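# Load two AA batteries into a remote's battery bay

## Task

Place both AA batteries in the open battery compartment of the remote control, each with its polarity correct and pressed fully home against its spring; the remote itself may be moved.

## Robot and tools

Robot: two arms, left_arm and right_arm, each ending in a parallel gripper. The left arm stands on the +y side, though that need not match the left side of an image. The scene frame has its origin at table-top height, midway between the nominal bases, with +x out over the table and +z up. Each arm reports its hand pose, velocities and targets in its own base frame (left base near y +0.265, right near y -0.340, both close to level). Fixed cameras and the table use the scene frame. The gripper's fingers point along its +z axis and close along its y axis; end_effector_position is the point between the pads, just short of the fingertips.

The 14-number row, used by execute_actions and move: positions 1-7 are left_arm dx, dy, dz, rx, ry, rz, opening; positions 8-14 are the same for right_arm. Always give all 14, even when one arm stays still. All values lie in [-1, 1]. The six pose numbers are offsets, not poses: they are measured from that arm's Hand target as it stood when the action or move began, along that Hand target's own axes. Scale: 1.0 equals 0.6 m of travel or 180 degrees of turn. rx, ry, rz form a single rotation vector. Sending the same offset twice moves the arm twice. Six zeros re-command the current Hand target. Opening is absolute, not an offset: +1 fully open (about 87 mm between pads), +0.5 about 69 mm, 0 about 43 mm, -0.5 about 18 mm, -1 closed. Writing 0 for opening closes the gripper to 43 mm, so resend the present opening to leave a gripper alone.

execute_actions(actions, cameras): actions is a list of actions; each action is a table of up to 15 rows, each row one 1/30 s control step, and a short table repeats its last row to fill 15 steps. Every row counts from the start pose of that action, not from the previous row. An empty actions list returns images and full state. cameras lists names to show (cam_high, cam_low, cam_left_wrist, cam_right_wrist, or "all").

move(target, speed, blend, opening_speed, blocking, cameras): drives each gripper in a straight line toward target, either one 14-number row or a list of up to 15 rows, all offsets counted from the same starting Hand targets. speed is m/s, 0.002 to 2.9, default 0.25 (turn rate up to twice that in rad/s), one value or one per target. blend in metres rounds corners of a list; 0 stops at each. opening_speed (0.2 or more, per second on the -1 to +1 scale) ramps the fingers. A move is capped at 10 s. blocking=false returns after about 0.5 s while the move continues. Paths do not avoid obstacles or the other arm; route around an arm's own base rather than near it.

wait(seconds 0 to 10): lets time pass with commands held. stop: brakes a running move. zoom_image(camera, region [x0,y0,x1,y1] in pixels, at most 504 by 504) enlarges part of the newest image of that camera. read_manual gives only licence text. finished_scene(scene) ends the current scene irreversibly; pass that scene's number.

Results: each arm's end_effector_position (m) and end_effector_quat_wxyz in its base frame, Hand target (the last commanded pose after clipping, which the next offsets build on), Tool commands, grip_measured (on the opening scale; about 1 mm of error), Joint positions, Joint velocities (may read "within noise"), Joint torques (include arm weight; joints 1-3 wrap at ±28 N m). Calls with actions also list positions at some steps. A move adds a "move:" line: done (within 10 mm and 2 degrees), off_target, moving, held or fault, plus limits such as paced (pose clipped) or held (steps withheld). done does not mean no contact.

Behaviour: friction and weight leave the gripper short, low or tilted, especially far out; check position and orientation after each move and correct with the missing offset. Commanded orientation is clipped to within 40 degrees of the measured one per step. To grip, command an opening about 0.04 below the grip_measured reading at first contact; less grips more softly. About 20 N per pad.

Cameras: cam_high and cam_low are fixed on a beam behind the arms; each arm carries a wrist camera. All images are 896x504; calibration is approximate.

Avoid: dropping a battery or the remote, releasing a moving part, knocking anything off the table (that fails), fast contacts, pressing far past a contact, hitting the bar, plate or rail near the bases (tops up to 3 cm above the table), letting the grippers or wrist cameras touch each other, closing on the other arm's fingers, and loading a camera cable. To stop pushing, command the target back behind the gripper. Long holds, stretched reach or pushing at an unreachable pose heat motors: MOTOR HOT at 75 °C, a fold and idle arm at 90 °C, a collapse at 100 °C. Loose objects may get nudged occasionally.

Each tool is called after "Call:" as name([rows], argument=value, ...), one row to a line, values as JSON.

## Session

Call:
execute_actions(actions=[])

Scene clock: 0.00 s.
left_arm: end_effector_position=(+0.3749, +0.0344, +0.0411) grip_measured=+0.968 end_effector_quat_wxyz=(+0.543, -0.088, +0.833, +0.057) | right_arm: end_effector_position=(+0.3812, -0.0143, +0.0354) grip_measured=+0.964 end_effector_quat_wxyz=(+0.540, +0.054, +0.839, -0.049)
Joint positions: left_arm=[0.018 1.53 0.394 0.714 -0.176 -0.079 0.984] | right_arm=[0.036 1.573 0.412 0.729 0.173 0.053 0.982]
Joint velocities: within noise
Joint torques (N m): no reading
Heat: left arm: 30 °C; right arm: 29 °C.
Hand target: left_arm +0.3801, +0.0340, +0.0495; +0.554, -0.088, +0.826, +0.056 | right_arm +0.3866, -0.0146, +0.0444; +0.552, +0.055, +0.831, -0.048
Tool commands: left_gripper/opening=+1.0 right_gripper/opening=+1.0
camera_calibration:
cam_left_wrist: T_world_to_cam=[[0.209619, -0.97738, 0.028089, -0.0494841], [-0.936127, -0.208901, -0.282889, 0.391862], [0.282358, 0.033004, -0.958741, 0.0784467], [0, 0, 0, 1]] pos_world=[0.355055, 0.0309066, 0.187453]
cam_right_wrist: T_world_to_cam=[[-0.142976, -0.989021, 0.0373413, 0.0360855], [-0.955176, 0.128005, -0.266932, 0.396878], [0.259222, -0.0738325, -0.962992, 0.083849], [0, 0, 0, 1]] pos_world=[0.362512, -0.00892238, 0.185338]

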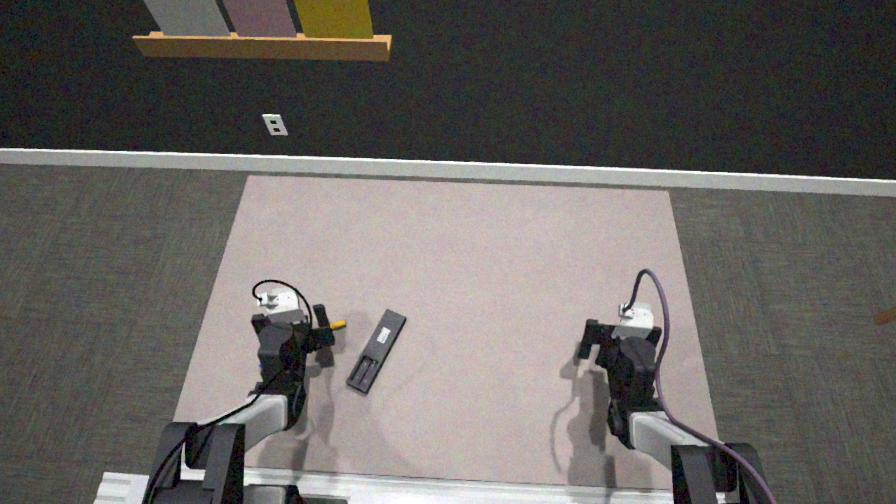

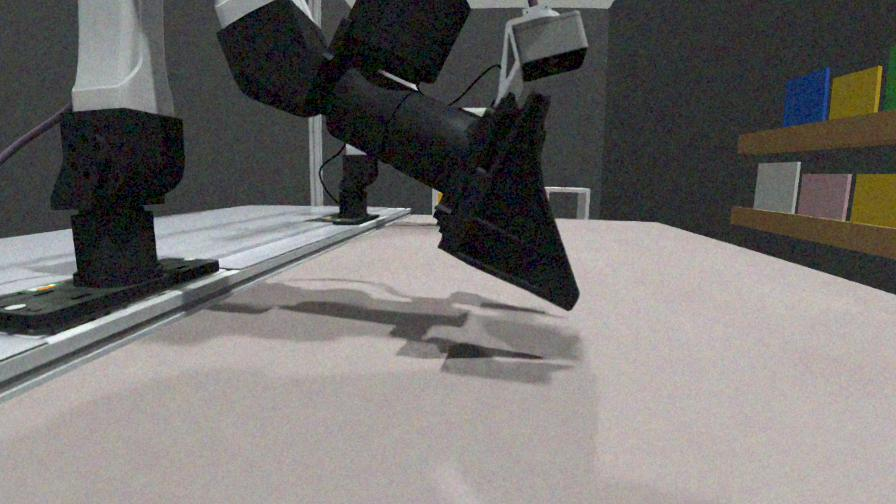

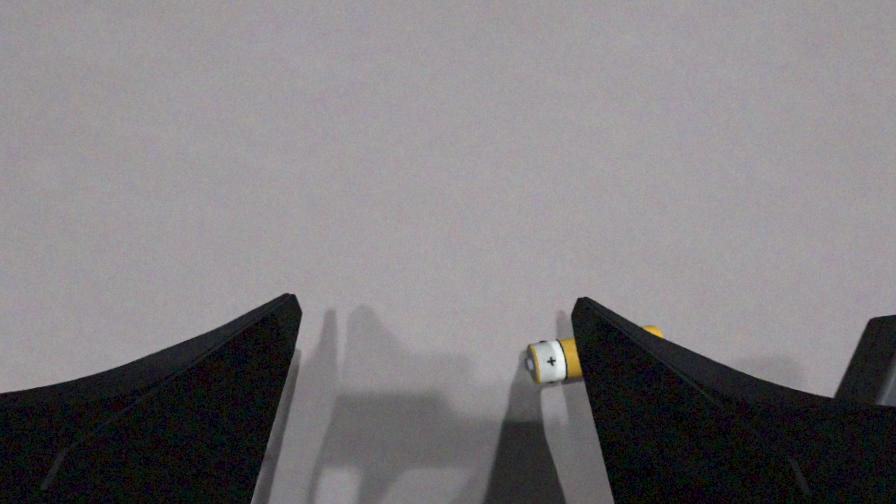

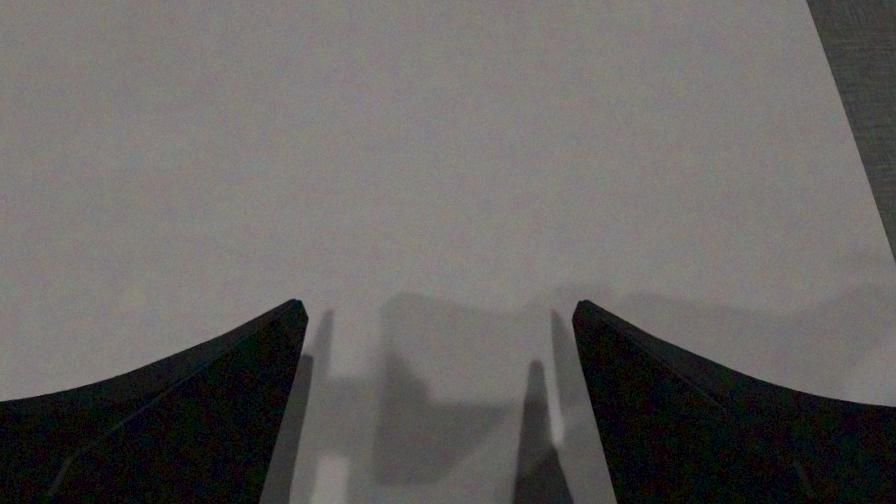

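Call:
move(target=[-0.29,0,-0.26,0.038,0.374,0.059,1,0,0,0,0,0,0,1], cameras=["all"])

Scene clock: 3.20 s.
left_arm: end_effector_position=(+0.3048, +0.0201, +0.2554) grip_measured=+0.968 end_effector_quat_wxyz=(+0.149, -0.004, +0.989, +0.014) | right_arm: end_effector_position=(+0.3812, -0.0143, +0.0354) grip_measured=+0.964 end_effector_quat_wxyz=(+0.540, +0.054, +0.839, -0.049)
Joint positions: left_arm=[0.052 1.707 2.012 -1.576 -0.013 0.045 0.984] | right_arm=[0.036 1.573 0.412 0.729 0.173 0.053 0.982]
Joint torques (N m): left_arm=[0.39 -7.31 8.8 0.68 0.08 0.1] | right_arm=[-0.23 -6.48 7.64 2.39 0 0.13]
Heat: left arm: 30 °C; right arm: 29 °C.
Hand target: left_arm +0.3032, +0.0189, +0.2697; +0.001, -0.001, +1.000, +0.000 | right_arm +0.3866, -0.0146, +0.0444; +0.552, +0.055, +0.831, -0.048
Off the commanded pose: left_arm 0.014 m, 17 deg | right_arm 0.010 m, 2 deg.
joint sent to its limit (left arm) — joint 4 (wrist pitch), lower limit. The joint targets are off in orientation, not in position.
move: off_target (left_arm)
camera_calibration:
cam_left_wrist: T_world_to_cam=[[0.0340039, -0.999394, -0.0074608, 0.00829513], [-0.84208, -0.0326704, 0.538362, 0.141869], [-0.53828, -0.0120238, -0.84268, 0.525619], [0, 0, 0, 1]] pos_world=[0.402113, 0.019245, 0.366614]
cam_right_wrist: T_world_to_cam=[[-0.142976, -0.989021, 0.0373413, 0.0360855], [-0.955176, 0.128005, -0.266932, 0.396878], [0.259222, -0.0738325, -0.962992, 0.083849], [0, 0, 0, 1]] pos_world=[0.362512, -0.00892238, 0.185338]

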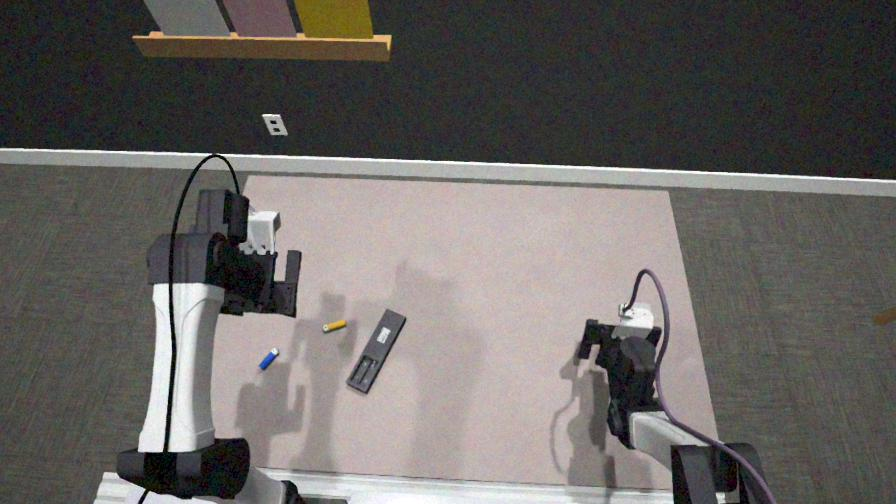

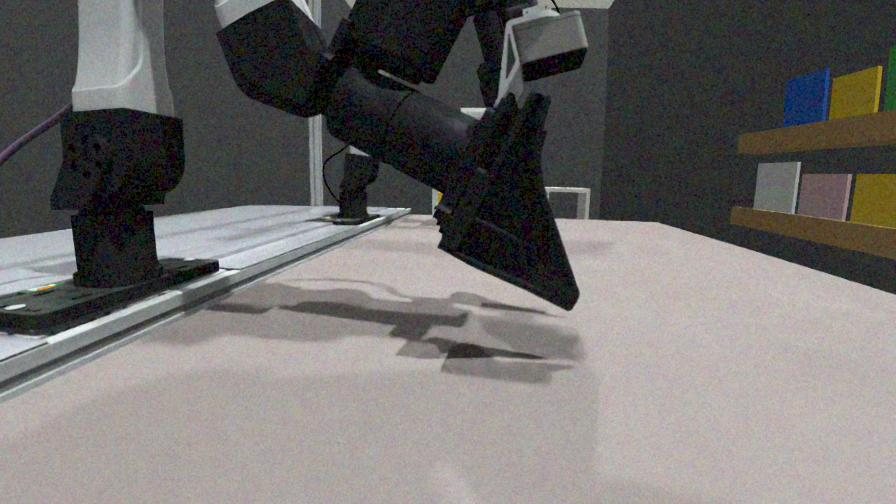

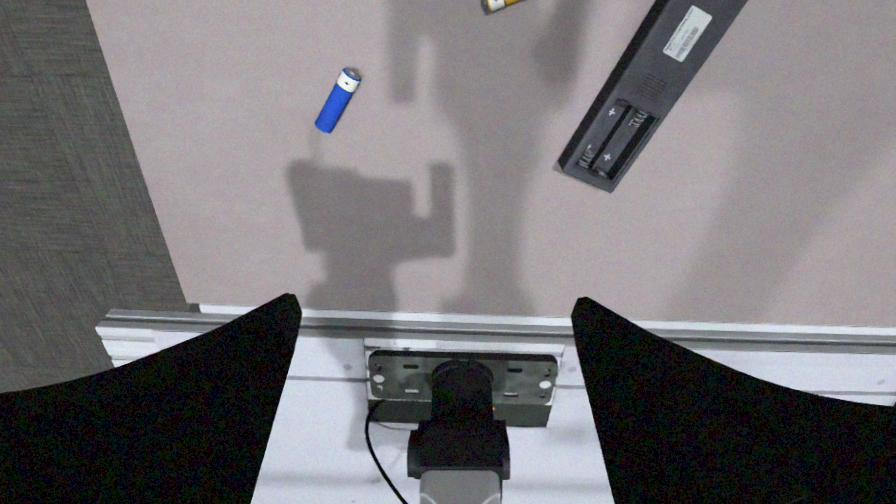

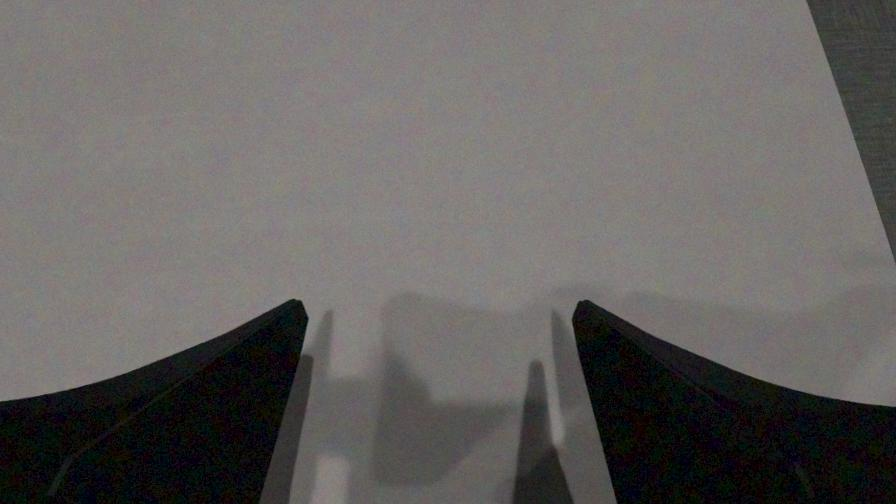

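Call:
zoom_image(camera="cam_left_wrist", region=[540, 60, 700, 200])

Call:
zoom_image(camera="cam_left_wrist", region=[290, 40, 390, 150])

Call:
zoom_image(camera="cam_high", region=[240, 290, 420, 410])

Scaled by 3.150 from the camera's 896x504 image, which has a finer 1280x720 frame.

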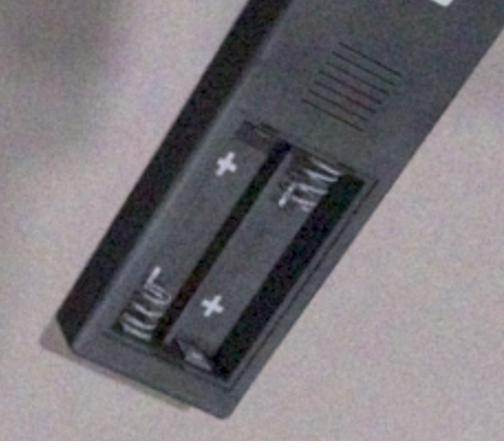

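Scaled by 4.582 from the camera's 896x504 image, which has a finer 1280x720 frame.

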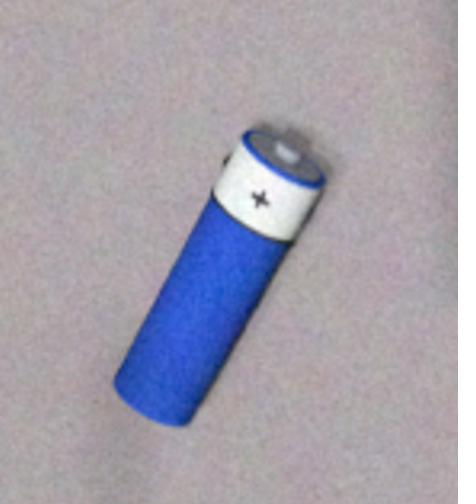

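Scaled by 2.800 from the camera's 896x504 image, which has a finer 1280x720 frame.

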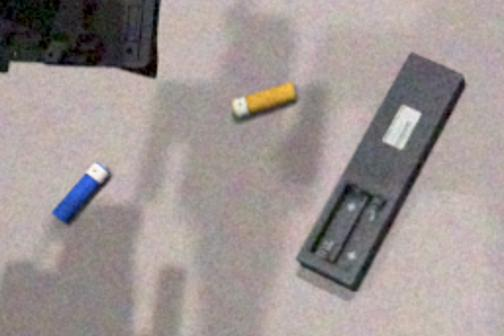

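Call:
move(target=[-0.043,-0.245,0.2,0,0,0.111,1,0,0,0,0,0,0,1], cameras=["cam_left_wrist","cam_high"])

Scene clock: 7.17 s.
left_arm: end_effector_position=(+0.3243, -0.1240, +0.1444) grip_measured=+0.968 end_effector_quat_wxyz=(-0.011, +0.176, +0.984, +0.006) | right_arm: end_effector_position=(+0.3812, -0.0143, +0.0354) grip_measured=+0.964 end_effector_quat_wxyz=(+0.540, +0.054, +0.839, -0.049)
Joint positions: left_arm=[-0.367 2.072 2.023 -1.545 -0.008 -0.014 0.984] | right_arm=[0.036 1.573 0.412 0.729 0.173 0.053 0.982]
Joint torques (N m): left_arm=[0.24 -7.95 9.54 0.13 0.06 -0.07] | right_arm=[-0.23 -6.46 7.66 2.38 0 0.14]
Heat: left arm: 30 °C; right arm: 30 °C.
Hand target: left_arm +0.3296, -0.1283, +0.1499; +0.002, +0.173, +0.985, +0.000 | right_arm +0.3866, -0.0146, +0.0444; +0.552, +0.055, +0.831, -0.048
Off the commanded pose: left_arm 0.009 m, 2 deg | right_arm 0.010 m, 2 deg.
move: done
camera_calibration:
cam_left_wrist: T_world_to_cam=[[-0.322302, -0.946633, 0.00264102, -0.0165735], [-0.593886, 0.204372, 0.778159, 0.127618], [-0.737171, 0.249234, -0.628061, 0.506773], [0, 0, 0, 1]] pos_world=[0.444027, -0.168075, 0.219021]
Images, in order (width x height): cam_high 896x504, cam_left_wrist 896x504.

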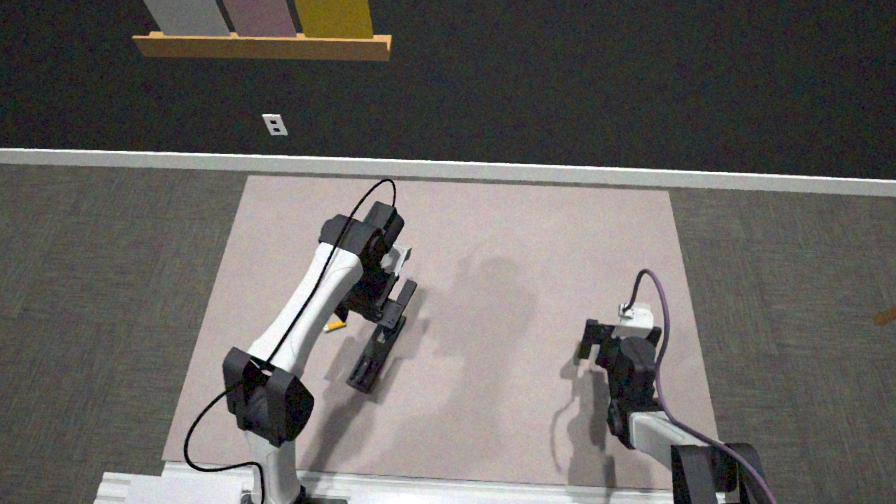

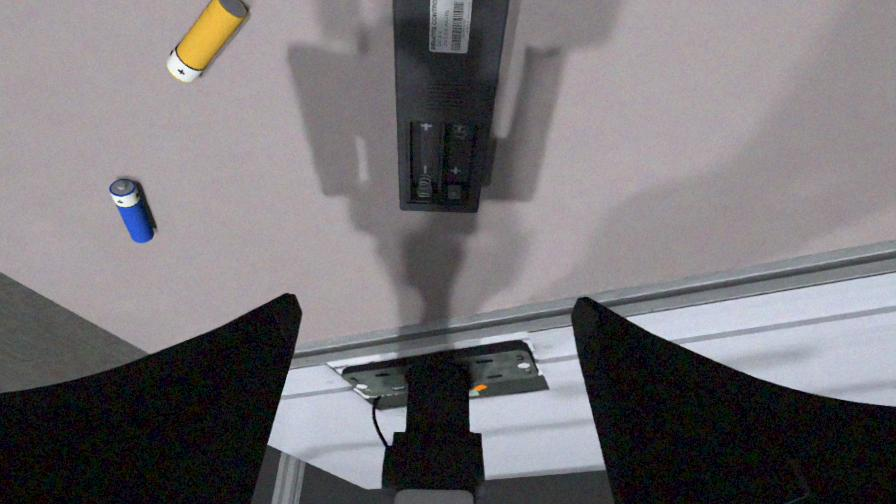

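Call:
move(target=[0.001,-0.011,0.185,0,0,0.015,1,0,0,0,0,0,0,1], cameras=["cam_left_wrist"])

Scene clock: 8.77 s.
left_arm: end_effector_position=(+0.3284, -0.1312, +0.0445) grip_measured=+0.968 end_effector_quat_wxyz=(+0.004, +0.189, +0.982, +0.003) | right_arm: end_effector_position=(+0.3812, -0.0143, +0.0354) grip_measured=+0.964 end_effector_quat_wxyz=(+0.540, +0.054, +0.839, -0.049)
Joint positions: left_arm=[-0.383 2.072 1.629 -1.122 -0.008 -0.004 0.984] | right_arm=[0.036 1.573 0.412 0.729 0.173 0.053 0.982]
Joint torques (N m): left_arm=[-0.21 -7.83 5.14 0.4 0.06 0.11] | right_arm=[-0.24 -6.48 7.66 2.39 0.01 0.13]
Heat: left arm: 30 °C; right arm: 30 °C.
Hand target: left_arm +0.3270, -0.1344, +0.0389; +0.001, +0.196, +0.981, +0.000 | right_arm +0.3866, -0.0146, +0.0444; +0.552, +0.055, +0.831, -0.048
Off the commanded pose: left_arm 0.007 m, 1 deg | right_arm 0.010 m, 2 deg.
move: done
camera_calibration:
cam_left_wrist: T_world_to_cam=[[-0.346494, -0.938045, 0.00375156, -0.012792], [-0.608976, 0.227981, 0.759719, 0.218175], [-0.713506, 0.260954, -0.650241, 0.443594], [0, 0, 0, 1]] pos_world=[0.444938, -0.177497, 0.122739]
Images, in order (width x height): cam_left_wrist 896x504.

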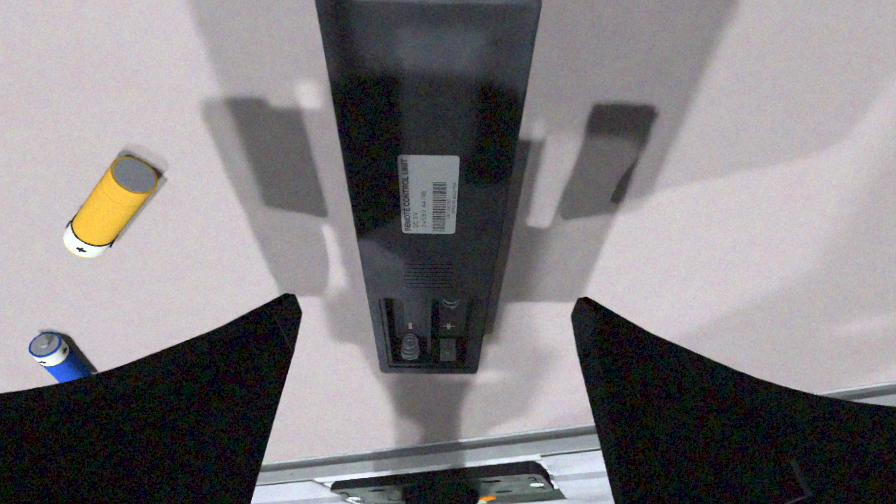

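Call:
move(target=[0,-0.003,0.060,0,0,0,1,0,0,0,0,0,0,1], speed=0.1, cameras=["cam_left_wrist"])

Call:
move(target=[0,0,0,0,0,0,-0.2,0,0,0,0,0,0,1], opening_speed=0.8, cameras=["cam_left_wrist"])

Scene clock: 10.03 s.
left_arm: end_effector_position=(+0.3281, -0.1322, +0.0089) grip_measured=+0.968 end_effector_quat_wxyz=(+0.004, +0.190, +0.982, +0.003) | right_arm: end_effector_position=(+0.3812, -0.0143, +0.0354) grip_measured=+0.964 end_effector_quat_wxyz=(+0.540, +0.054, +0.839, -0.049)
Joint positions: left_arm=[-0.386 2.108 1.538 -0.995 -0.008 -0.004 0.984] | right_arm=[0.036 1.573 0.412 0.729 0.173 0.053 0.982]
Joint torques (N m): left_arm=[-0.32 -7.65 5.26 0.39 0.05 0.06] | right_arm=[-0.23 -6.48 7.65 2.38 0 0.14]
Heat: left arm: 30 °C; right arm: 30 °C.
Hand target: left_arm +0.3265, -0.1361, +0.0029; +0.002, +0.196, +0.981, +0.000 | right_arm +0.3866, -0.0146, +0.0444; +0.552, +0.055, +0.831, -0.048
Off the commanded pose: left_arm 0.007 m, 1 deg | right_arm 0.010 m, 2 deg.
move: done
camera_calibration:
cam_left_wrist: T_world_to_cam=[[-0.349342, -0.936988, 0.00372955, -0.0126905], [-0.608574, 0.229921, 0.759456, 0.24543], [-0.712459, 0.26304, -0.650548, 0.420393], [0, 0, 0, 1]] pos_world=[0.444442, -0.178901, 0.0871394]
Images, in order (width x height): cam_left_wrist 896x504.

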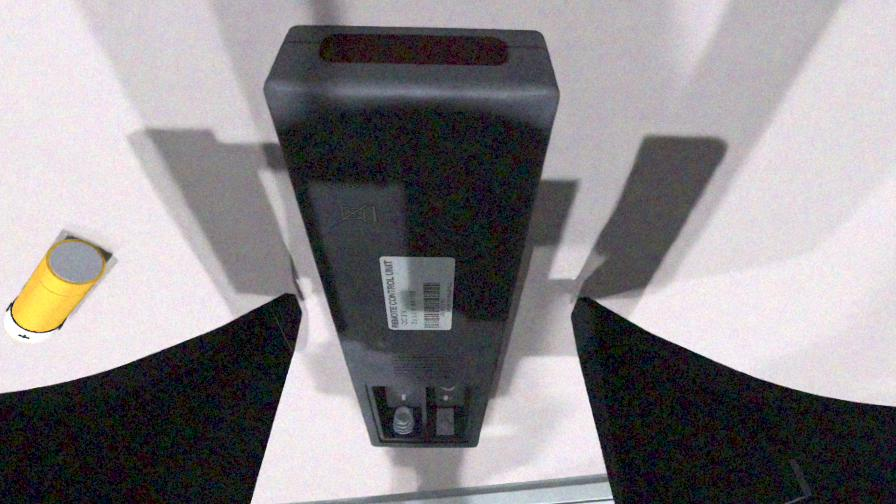

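Scene clock: 11.73 s.
left_arm: end_effector_position=(+0.3281, -0.1323, +0.0089) grip_measured=+0.062 end_effector_quat_wxyz=(+0.004, +0.190, +0.982, +0.003) | right_arm: end_effector_position=(+0.3812, -0.0143, +0.0354) grip_measured=+0.964 end_effector_quat_wxyz=(+0.540, +0.054, +0.839, -0.049)
Joint positions: left_arm=[-0.386 2.108 1.538 -0.994 -0.008 -0.004 0.531] | right_arm=[0.036 1.573 0.412 0.729 0.173 0.053 0.982]
Joint torques (N m): left_arm=[-0.34 -7.66 5.23 0.39 0.06 0.06] | right_arm=[-0.23 -6.48 7.65 2.39 0 0.13]
Heat: left arm: 30 °C; right arm: 30 °C.
Hand target: left_arm +0.3265, -0.1361, +0.0029; +0.001, +0.196, +0.981, +0.000 | right_arm +0.3866, -0.0146, +0.0444; +0.552, +0.055, +0.831, -0.048
Off the commanded pose: left_arm 0.007 m, 1 deg | right_arm 0.010 m, 2 deg.
move: done
camera_calibration:
cam_left_wrist: T_world_to_cam=[[-0.349341, -0.936988, 0.00376376, -0.0126941], [-0.608831, 0.230042, 0.759214, 0.245587], [-0.71224, 0.262933, -0.65083, 0.420301], [0, 0, 0, 1]] pos_world=[0.444442, -0.1789, 0.0871396]
Images, in order (width x height): cam_left_wrist 896x504.

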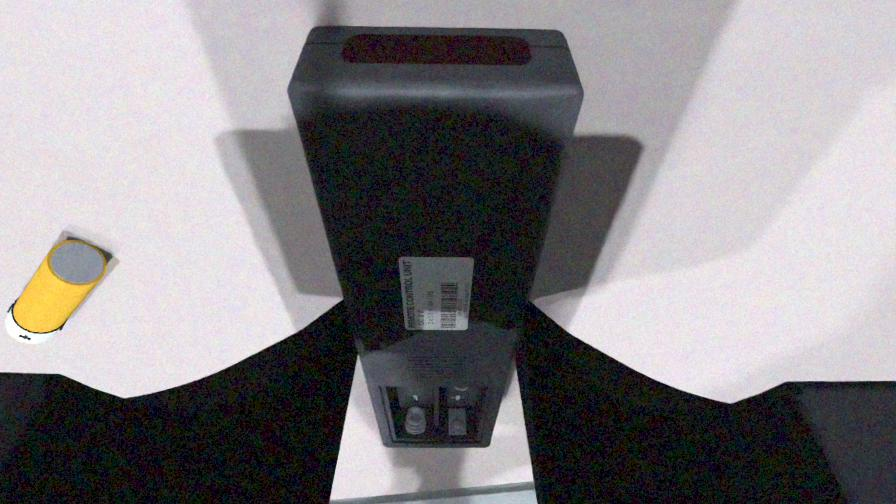

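Call:
move([
  [0,0,-0.035,0,0,0,-0.2,0,0,0,0,0,0,1],
  [-0.074,-0.204,-0.035,0,0,0,-0.2,0,0,0,0,0,0,1],
  [-0.074,-0.204,-0.035,0,0,0.617,-0.2,0,0,0,0,0,0,1],
], speed=0.25, cameras=["cam_left_wrist","cam_high"])

Scene clock: 18.63 s.
left_arm: end_effector_position=(+0.3188, -0.2598, +0.0091) grip_measured=+0.062 end_effector_quat_wxyz=(-0.023, +0.915, +0.402, -0.007) | right_arm: end_effector_position=(+0.3812, -0.0143, +0.0354) grip_measured=+0.964 end_effector_quat_wxyz=(+0.540, +0.054, +0.839, -0.049)
Joint positions: left_arm=[-0.787 2.219 1.715 -1.115 -0.004 1.527 0.531] | right_arm=[0.036 1.573 0.412 0.729 0.173 0.053 0.982]
Joint torques (N m): left_arm=[-0.24 -12.67 4.78 0.23 0.07 0.16] | right_arm=[-0.23 -6.48 7.66 2.39 0 0.14]
Heat: left arm: 30 °C; right arm: 31 °C.
Hand target: left_arm +0.3203, -0.2661, +0.0240; +0.001, +0.919, +0.393, +0.001 | right_arm +0.3866, -0.0146, +0.0444; +0.552, +0.055, +0.831, -0.048
Off the commanded pose: left_arm 0.016 m, 3 deg | right_arm 0.010 m, 2 deg.
move: off_target (left_arm)
camera_calibration:
cam_left_wrist: T_world_to_cam=[[-0.752519, 0.655914, 0.0590992, 0.406427], [0.454896, 0.452801, 0.766838, -0.0123117], [0.47622, 0.603944, -0.639114, 0.156953], [0, 0, 0, 1]] pos_world=[0.2367, -0.355797, 0.0857321]
Images, in order (width x height): cam_high 896x504, cam_left_wrist 896x504.

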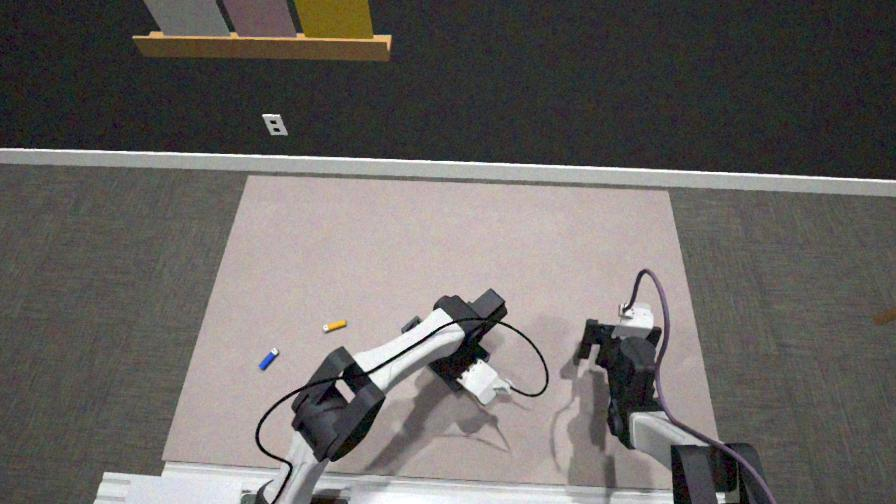

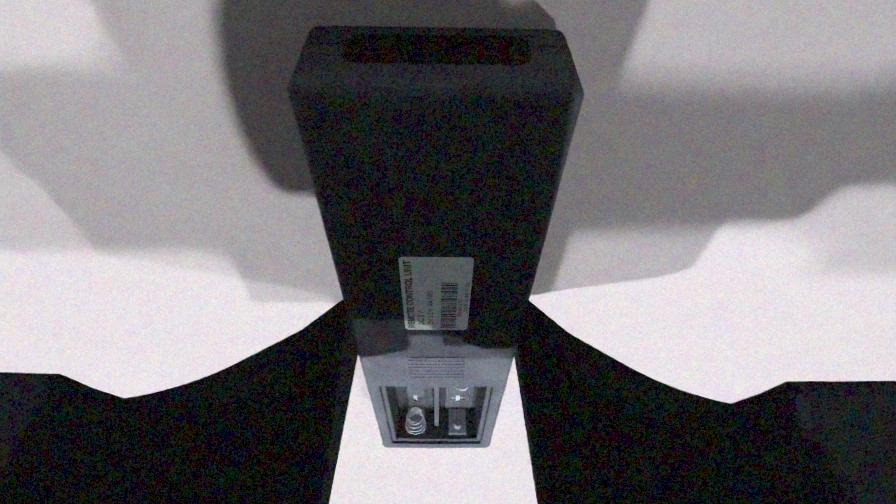

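Call:
move(target=[0,0,0,0,0,0,1,0,0,0,0,0,0,1], opening_speed=1)

Call:
move(target=[0,0,-0.22,0,0,0,1,0,0,0,0,0,0,1], cameras=["cam_left_wrist","cam_high"])

Scene clock: 20.13 s.
left_arm: end_effector_position=(+0.3188, -0.2597, +0.0087) grip_measured=+0.968 end_effector_quat_wxyz=(-0.023, +0.916, +0.400, -0.007) | right_arm: end_effector_position=(+0.3812, -0.0143, +0.0354) grip_measured=+0.964 end_effector_quat_wxyz=(+0.540, +0.054, +0.839, -0.049)
Joint positions: left_arm=[-0.787 2.219 1.713 -1.114 -0.004 1.531 0.984] | right_arm=[0.036 1.573 0.412 0.729 0.173 0.053 0.982]
Joint torques (N m): left_arm=[-0.24 -12.7 4.89 0.21 0.07 0.12] | right_arm=[-0.23 -6.46 7.66 2.39 0 0.13]
Heat: left arm: 30 °C; right arm: 31 °C.
Hand target: left_arm +0.3203, -0.2661, +0.0239; +0.001, +0.919, +0.393, +0.001 | right_arm +0.3866, -0.0146, +0.0444; +0.552, +0.055, +0.831, -0.048
Off the commanded pose: left_arm 0.017 m, 3 deg | right_arm 0.010 m, 2 deg.
move: off_target (left_arm)

Scene clock: 21.53 s.
left_arm: end_effector_position=(+0.3214, -0.2624, +0.1443) grip_measured=+0.968 end_effector_quat_wxyz=(+0.001, +0.917, +0.400, +0.003) | right_arm: end_effector_position=(+0.3812, -0.0143, +0.0354) grip_measured=+0.964 end_effector_quat_wxyz=(+0.540, +0.054, +0.839, -0.049)
Joint positions: left_arm=[-0.787 2.17 2.178 -1.575 -0.004 1.533 0.984] | right_arm=[0.036 1.573 0.412 0.729 0.173 0.053 0.982]
Joint torques (N m): left_arm=[-0.35 -10.21 7.87 0.07 0.04 0.11] | right_arm=[-0.23 -6.48 7.65 2.39 0 0.13]
Heat: left arm: 30 °C; right arm: 31 °C.
Hand target: left_arm +0.3200, -0.2660, +0.1561; +0.001, +0.919, +0.393, +0.001 | right_arm +0.3866, -0.0146, +0.0444; +0.552, +0.055, +0.831, -0.048
Off the commanded pose: left_arm 0.012 m, 1 deg | right_arm 0.010 m, 2 deg.
joint sent to its limit (left arm) — joint 4 (wrist pitch), lower limit. The joint targets still meet the commanded pose.
move: off_target (left_arm)
camera_calibration:
cam_left_wrist: T_world_to_cam=[[-0.749985, 0.661422, 0.00659283, 0.410357], [0.429121, 0.478946, 0.76581, -0.100691], [0.503366, 0.577175, -0.643033, 0.228485], [0, 0, 0, 1]] pos_world=[0.235958, -0.355069, 0.221328]
Images, in order (width x height): cam_high 896x504, cam_left_wrist 896x504.

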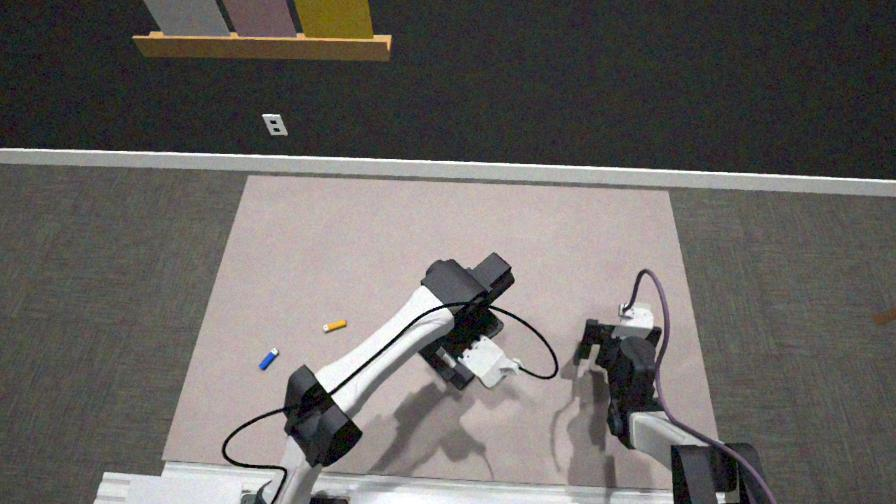

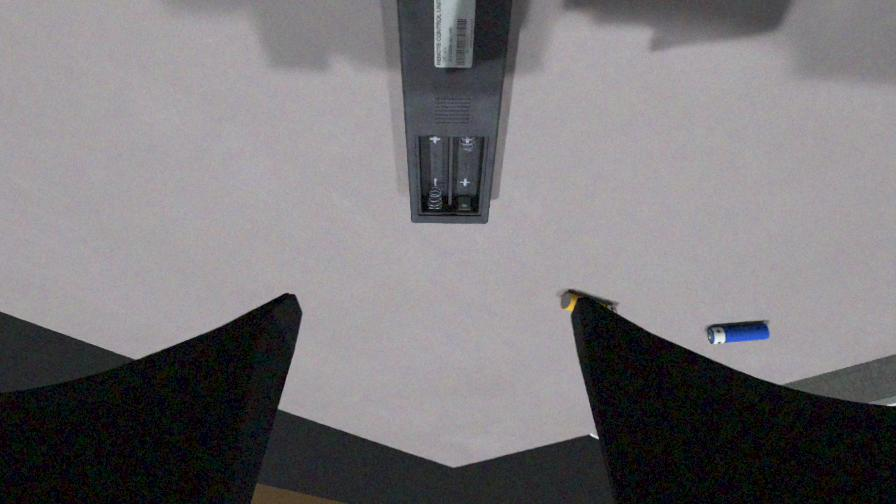

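Call:
move(target=[0.3525,-0.218,0.05,0,0,-0.371,0.2,0,0,0,0,0,0,1], cameras=["cam_left_wrist"])

Call:
move(target=[0,0,0,0,0,0,0.2,0.07,0.419,-0.32,-0.28,0,-0.117,1], cameras=["cam_right_wrist","cam_high","cam_low"])

Scene clock: 27.70 s.
left_arm: end_effector_position=(+0.3643, -0.0203, +0.1219) grip_measured=+0.200 end_effector_quat_wxyz=(-0.015, +0.554, +0.832, -0.005) | right_arm: end_effector_position=(+0.3812, -0.0143, +0.0354) grip_measured=+0.964 end_effector_quat_wxyz=(+0.540, +0.054, +0.839, -0.049)
Joint positions: left_arm=[-0.155 2.048 1.897 -1.451 -0.004 1.02 0.6] | right_arm=[0.036 1.573 0.412 0.729 0.173 0.053 0.982]
Joint torques (N m): left_arm=[0.21 -8.31 8.02 0.27 0.08 -0.07] | right_arm=[-0.23 -6.46 7.65 2.38 0 0.14]
Heat: left arm: 32 °C; right arm: 31 °C.
Hand target: left_arm +0.3715, -0.0227, +0.1259; +0.001, +0.551, +0.834, +0.000 | right_arm +0.3866, -0.0146, +0.0444; +0.552, +0.055, +0.831, -0.048
Off the commanded pose: left_arm 0.009 m, 2 deg | right_arm 0.010 m, 2 deg.
move: done
camera_calibration:
cam_left_wrist: T_world_to_cam=[[-0.911863, -0.409012, 0.0348606, 0.316335], [-0.233276, 0.586198, 0.775857, 0.0244562], [-0.33777, 0.699343, -0.629945, 0.36014], [0, 0, 0, 1]] pos_world=[0.415804, -0.136813, 0.196866]
Images, in order (width x height): cam_left_wrist 896x504.

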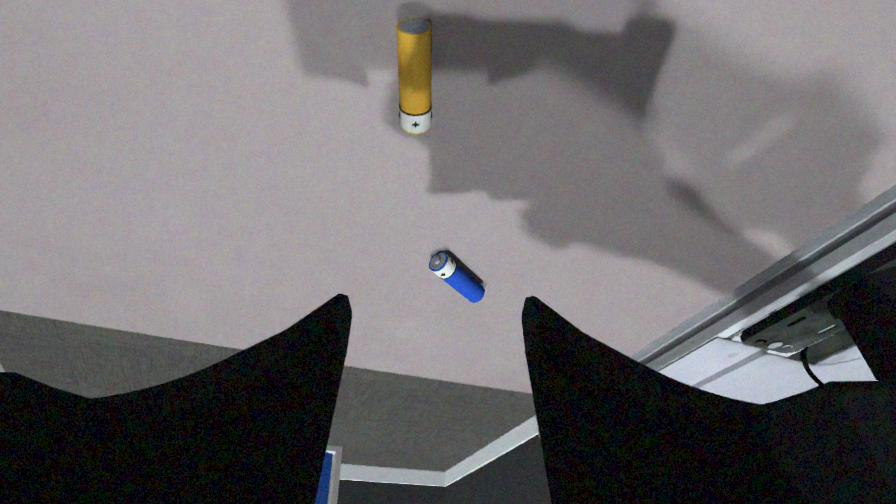

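Scene clock: 30.10 s.
left_arm: end_effector_position=(+0.3643, -0.0203, +0.1219) grip_measured=+0.200 end_effector_quat_wxyz=(-0.015, +0.554, +0.832, -0.005) | right_arm: end_effector_position=(+0.2280, +0.2517, +0.0639) grip_measured=+0.964 end_effector_quat_wxyz=(+0.497, -0.325, +0.779, +0.201)
Joint positions: left_arm=[-0.155 2.048 1.897 -1.451 -0.004 1.02 0.6] | right_arm=[0.876 1.235 0.333 0.461 0.087 0.031 0.982]
Joint torques (N m): left_arm=[0.25 -8.34 8.02 0.27 0.08 -0.07] | right_arm=[0.4 -2.69 11.25 2.32 -0.16 0.02]
Heat: left arm: 32 °C; right arm: 31 °C.
Hand target: left_arm +0.3715, -0.0227, +0.1259; +0.001, +0.551, +0.834, +0.000 | right_arm +0.2319, +0.2628, +0.0752; +0.505, -0.331, +0.768, +0.211
Off the commanded pose: left_arm 0.009 m, 2 deg | right_arm 0.016 m, 2 deg.
move: off_target (right_arm)
camera_calibration:
cam_right_wrist: T_world_to_cam=[[0.705631, -0.70821, 0.0228958, 0.0128921], [-0.681073, -0.6868, -0.25386, 0.36596], [0.195511, 0.163538, -0.96697, 0.125708], [0, 0, 0, 1]] pos_world=[0.215571, 0.239914, 0.214163]
Images, in order (width x height): cam_high 896x504, cam_low 896x504, cam_right_wrist 896x504.

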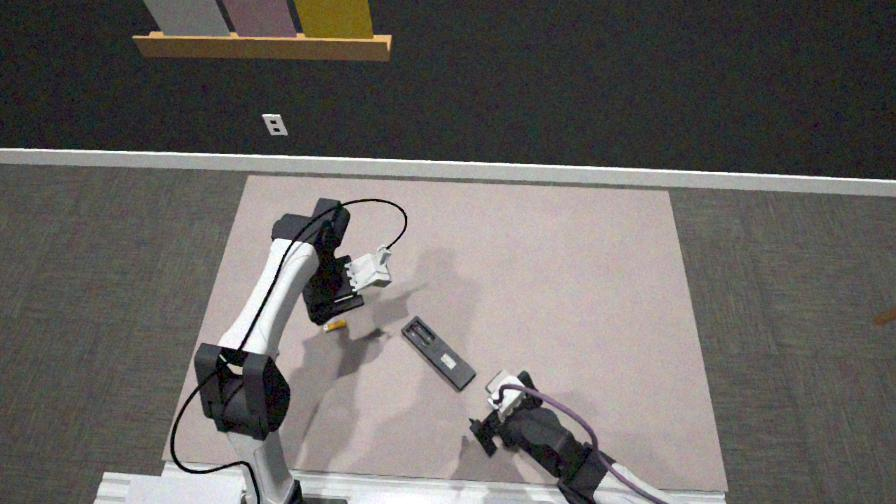

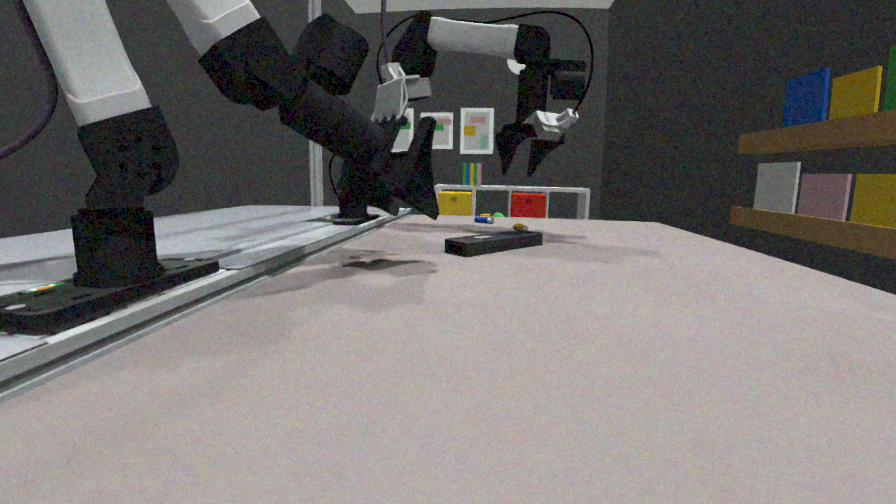

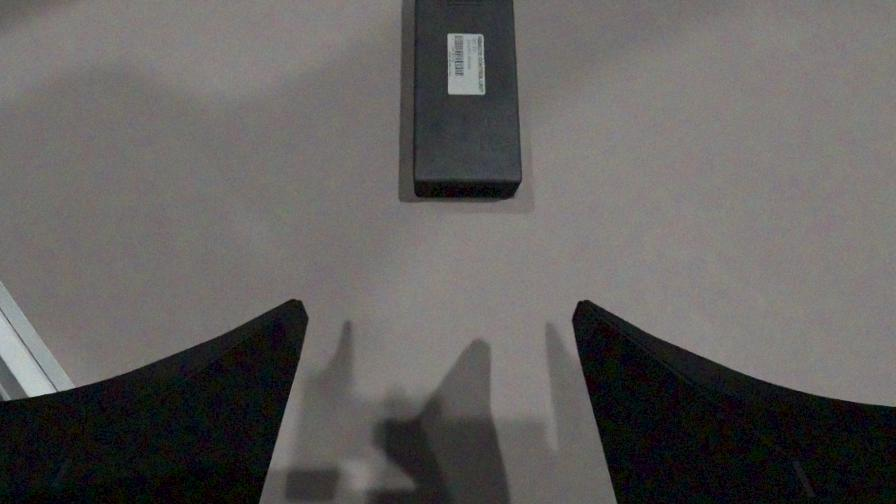

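Call:
move([
  [0,0,0,0,0,0,0.2,0.07,-0.02,0.028,0,0,0,1],
  [0,0,0,0,0,0,0.2,0.028,-0.02,0.175,0,0,0,1],
], speed=0.12, cameras=["cam_right_wrist","cam_low"])

Scene clock: 32.80 s.
left_arm: end_effector_position=(+0.3643, -0.0203, +0.1219) grip_measured=+0.200 end_effector_quat_wxyz=(-0.015, +0.554, +0.832, -0.005) | right_arm: end_effector_position=(+0.2930, +0.3104, +0.0092) grip_measured=+0.964 end_effector_quat_wxyz=(+0.490, -0.332, +0.780, +0.203)
Joint positions: left_arm=[-0.155 2.048 1.897 -1.451 -0.004 1.02 0.6] | right_arm=[0.825 1.824 0.576 0.795 0.028 0.004 0.982]
Joint torques (N m): left_arm=[0.27 -8.34 8.01 0.27 0.08 -0.08] | right_arm=[-1.02 -6.2 8.88 2.62 -0.18 0.03]
Heat: left arm: 32 °C; right arm: 32 °C.
Hand target: left_arm +0.3715, -0.0227, +0.1259; +0.001, +0.551, +0.834, +0.000 | right_arm +0.3028, +0.3189, +0.0179; +0.505, -0.331, +0.768, +0.212
Off the commanded pose: left_arm 0.009 m, 2 deg | right_arm 0.016 m, 2 deg.
move: off_target (right_arm)
camera_calibration:
cam_right_wrist: T_world_to_cam=[[0.716144, -0.697592, 0.0224194, 0.00347229], [-0.673429, -0.699065, -0.240419, 0.438066], [0.183387, 0.157077, -0.97041, 0.0560976], [0, 0, 0, 1]] pos_world=[0.282232, 0.299847, 0.159679]
Images, in order (width x height): cam_low 896x504, cam_right_wrist 896x504.

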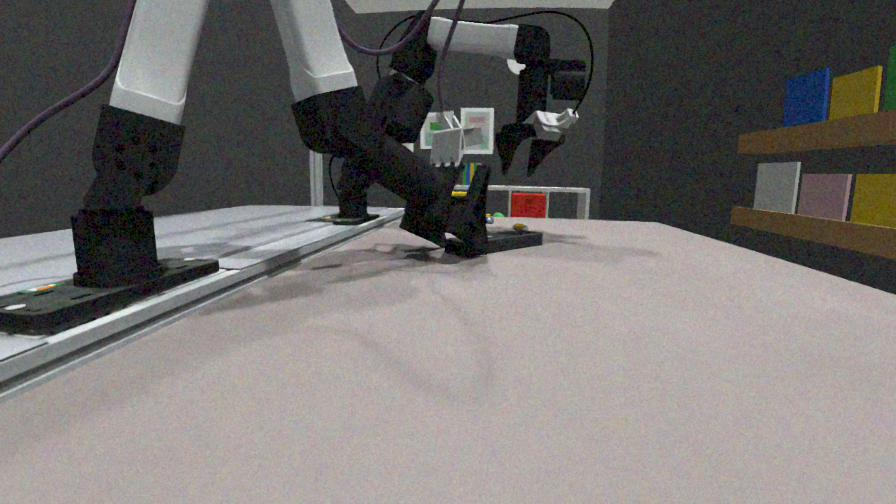

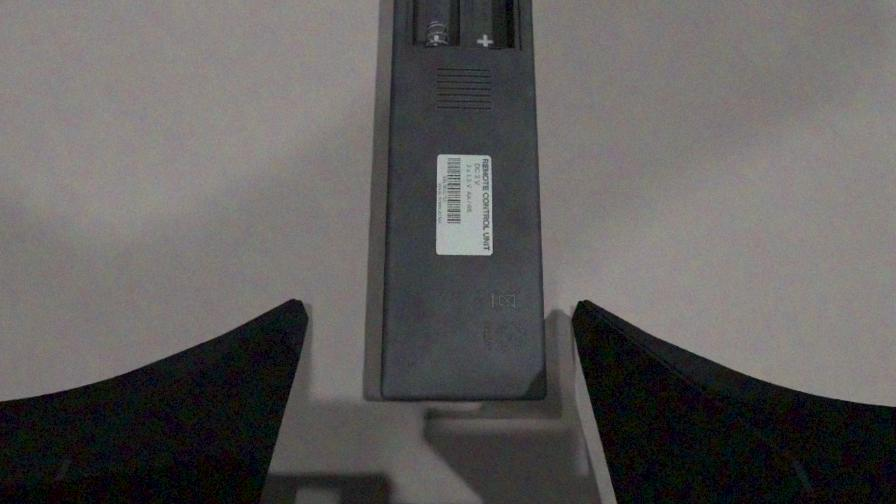

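Call:
move(target=[0,0,0,0,0,0,0.2,0.006,-0.014,0.003,0,0,0,1], speed=0.1)

Call:
move(target=[0,0,0,0,0,0,0.2,0,0,0,0,0,0,0], opening_speed=0.6, cameras=["cam_right_wrist","cam_low"])

Scene clock: 33.70 s.
left_arm: end_effector_position=(+0.3643, -0.0203, +0.1219) grip_measured=+0.200 end_effector_quat_wxyz=(-0.015, +0.554, +0.832, -0.005) | right_arm: end_effector_position=(+0.3001, +0.3070, +0.0085) grip_measured=+0.964 end_effector_quat_wxyz=(+0.494, -0.329, +0.778, +0.207)
Joint positions: left_arm=[-0.155 2.048 1.897 -1.451 -0.004 1.02 0.6] | right_arm=[0.797 1.84 0.576 0.824 0 -0.004 0.982]
Joint torques (N m): left_arm=[0.21 -8.31 8.01 0.27 0.08 -0.07] | right_arm=[-1.05 -6.09 8.65 2.53 -0.14 0]
Heat: left arm: 32 °C; right arm: 32 °C.
Hand target: left_arm +0.3715, -0.0227, +0.1259; +0.001, +0.551, +0.834, +0.000 | right_arm +0.3090, +0.3131, +0.0139; +0.505, -0.331, +0.768, +0.211
Off the commanded pose: left_arm 0.009 m, 2 deg | right_arm 0.012 m, 2 deg.
move: off_target (right_arm)

Scene clock: 35.57 s.
left_arm: end_effector_position=(+0.3643, -0.0203, +0.1219) grip_measured=+0.200 end_effector_quat_wxyz=(-0.015, +0.554, +0.832, -0.005) | right_arm: end_effector_position=(+0.2998, +0.3073, +0.0081) grip_measured=+0.061 end_effector_quat_wxyz=(+0.494, -0.330, +0.777, +0.208)
Joint positions: left_arm=[-0.155 2.048 1.897 -1.451 -0.004 1.02 0.6] | right_arm=[0.797 1.841 0.576 0.825 -0.003 -0.005 0.53]
Joint torques (N m): left_arm=[0.24 -8.29 8.01 0.27 0.07 -0.07] | right_arm=[-1.06 -6.19 8.64 2.51 -0.15 0.01]
Heat: left arm: 32 °C; right arm: 32 °C.
Hand target: left_arm +0.3715, -0.0227, +0.1259; +0.001, +0.551, +0.834, +0.000 | right_arm +0.3090, +0.3132, +0.0139; +0.505, -0.331, +0.768, +0.212
Off the commanded pose: left_arm 0.009 m, 2 deg | right_arm 0.012 m, 2 deg.
move: off_target (right_arm)
camera_calibration:
cam_right_wrist: T_world_to_cam=[[0.718319, -0.695499, 0.0172994, -0.00482339], [-0.669993, -0.698247, -0.252112, 0.439081], [0.187423, 0.169506, -0.967543, 0.0492867], [0, 0, 0, 1]] pos_world=[0.288408, 0.294878, 0.158468]
Images, in order (width x height): cam_low 896x504, cam_right_wrist 896x504.

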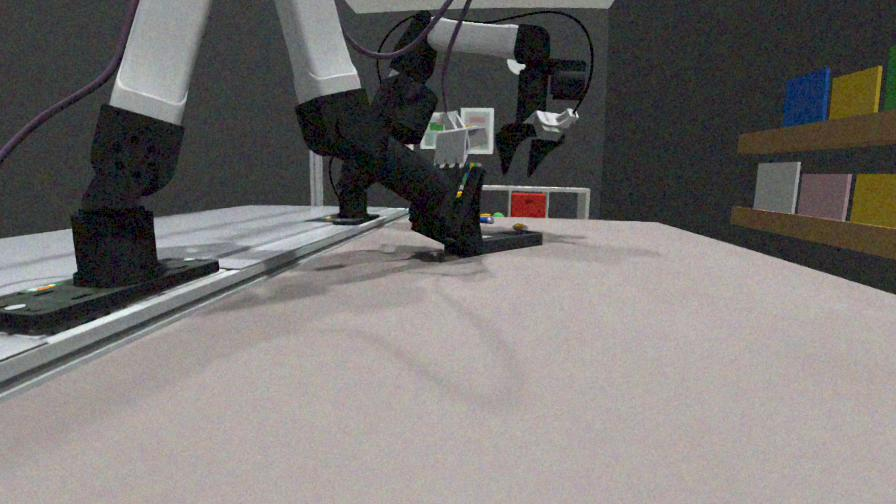

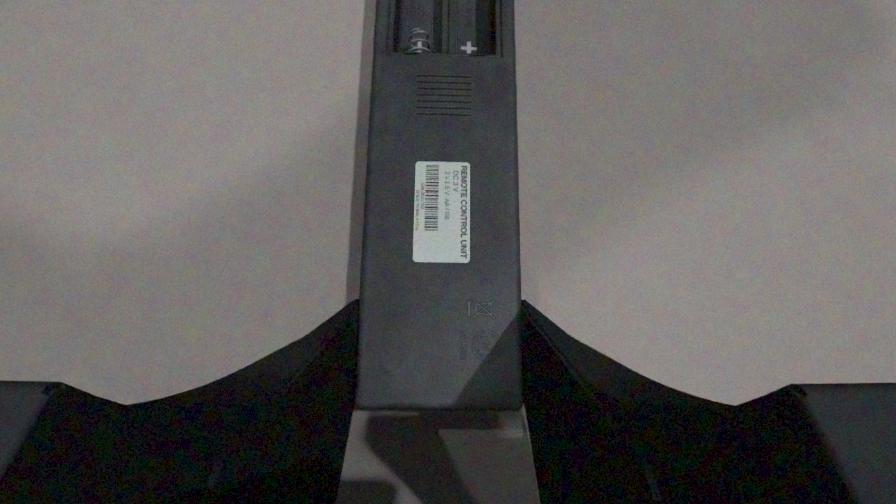

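Call:
move(target=[0.002,0.014,0.153,0,0,0,0.2,0,0,0,0,0,0,0], cameras=["cam_left_wrist"])

Scene clock: 37.13 s.
left_arm: end_effector_position=(+0.3774, -0.0193, +0.0381) grip_measured=+0.200 end_effector_quat_wxyz=(-0.001, +0.551, +0.835, +0.002) | right_arm: end_effector_position=(+0.2998, +0.3073, +0.0081) grip_measured=+0.061 end_effector_quat_wxyz=(+0.494, -0.330, +0.777, +0.208)
Joint positions: left_arm=[-0.147 2.094 1.635 -1.113 -0.004 1.02 0.6] | right_arm=[0.797 1.841 0.576 0.825 -0.003 -0.005 0.53]
Joint torques (N m): left_arm=[0.69 -8.08 5.55 0.33 0.08 0.08] | right_arm=[-1.06 -6.19 8.65 2.51 -0.15 0.01]
Heat: left arm: 32 °C; right arm: 32 °C.
Hand target: left_arm +0.3789, -0.0183, +0.0341; +0.001, +0.551, +0.835, +0.000 | right_arm +0.3090, +0.3132, +0.0139; +0.505, -0.331, +0.768, +0.212
Off the commanded pose: left_arm 0.004 m, 0 deg | right_arm 0.012 m, 2 deg.
move: off_target (right_arm)
camera_calibration:
cam_left_wrist: T_world_to_cam=[[-0.908884, -0.416937, 0.00965927, 0.331313], [-0.261386, 0.587539, 0.765817, 0.102939], [-0.324973, 0.693514, -0.642986, 0.306624], [0, 0, 0, 1]] pos_world=[0.427676, -0.134992, 0.115122]
Images, in order (width x height): cam_left_wrist 896x504.

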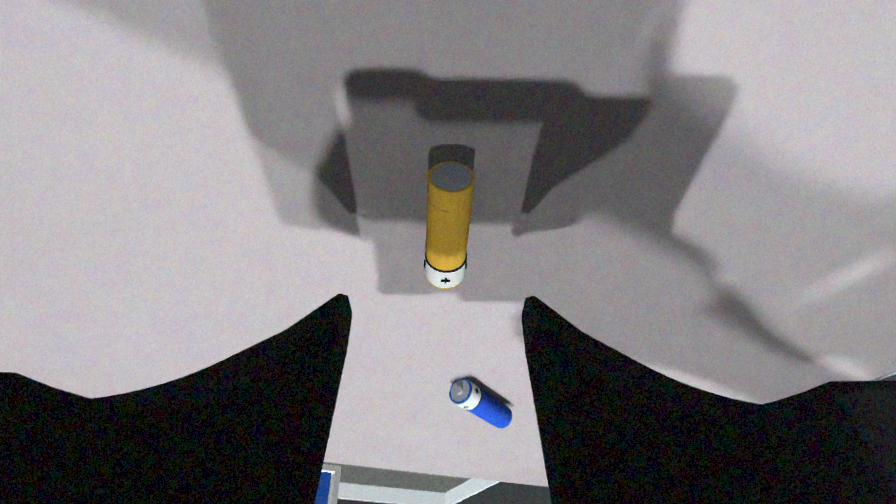

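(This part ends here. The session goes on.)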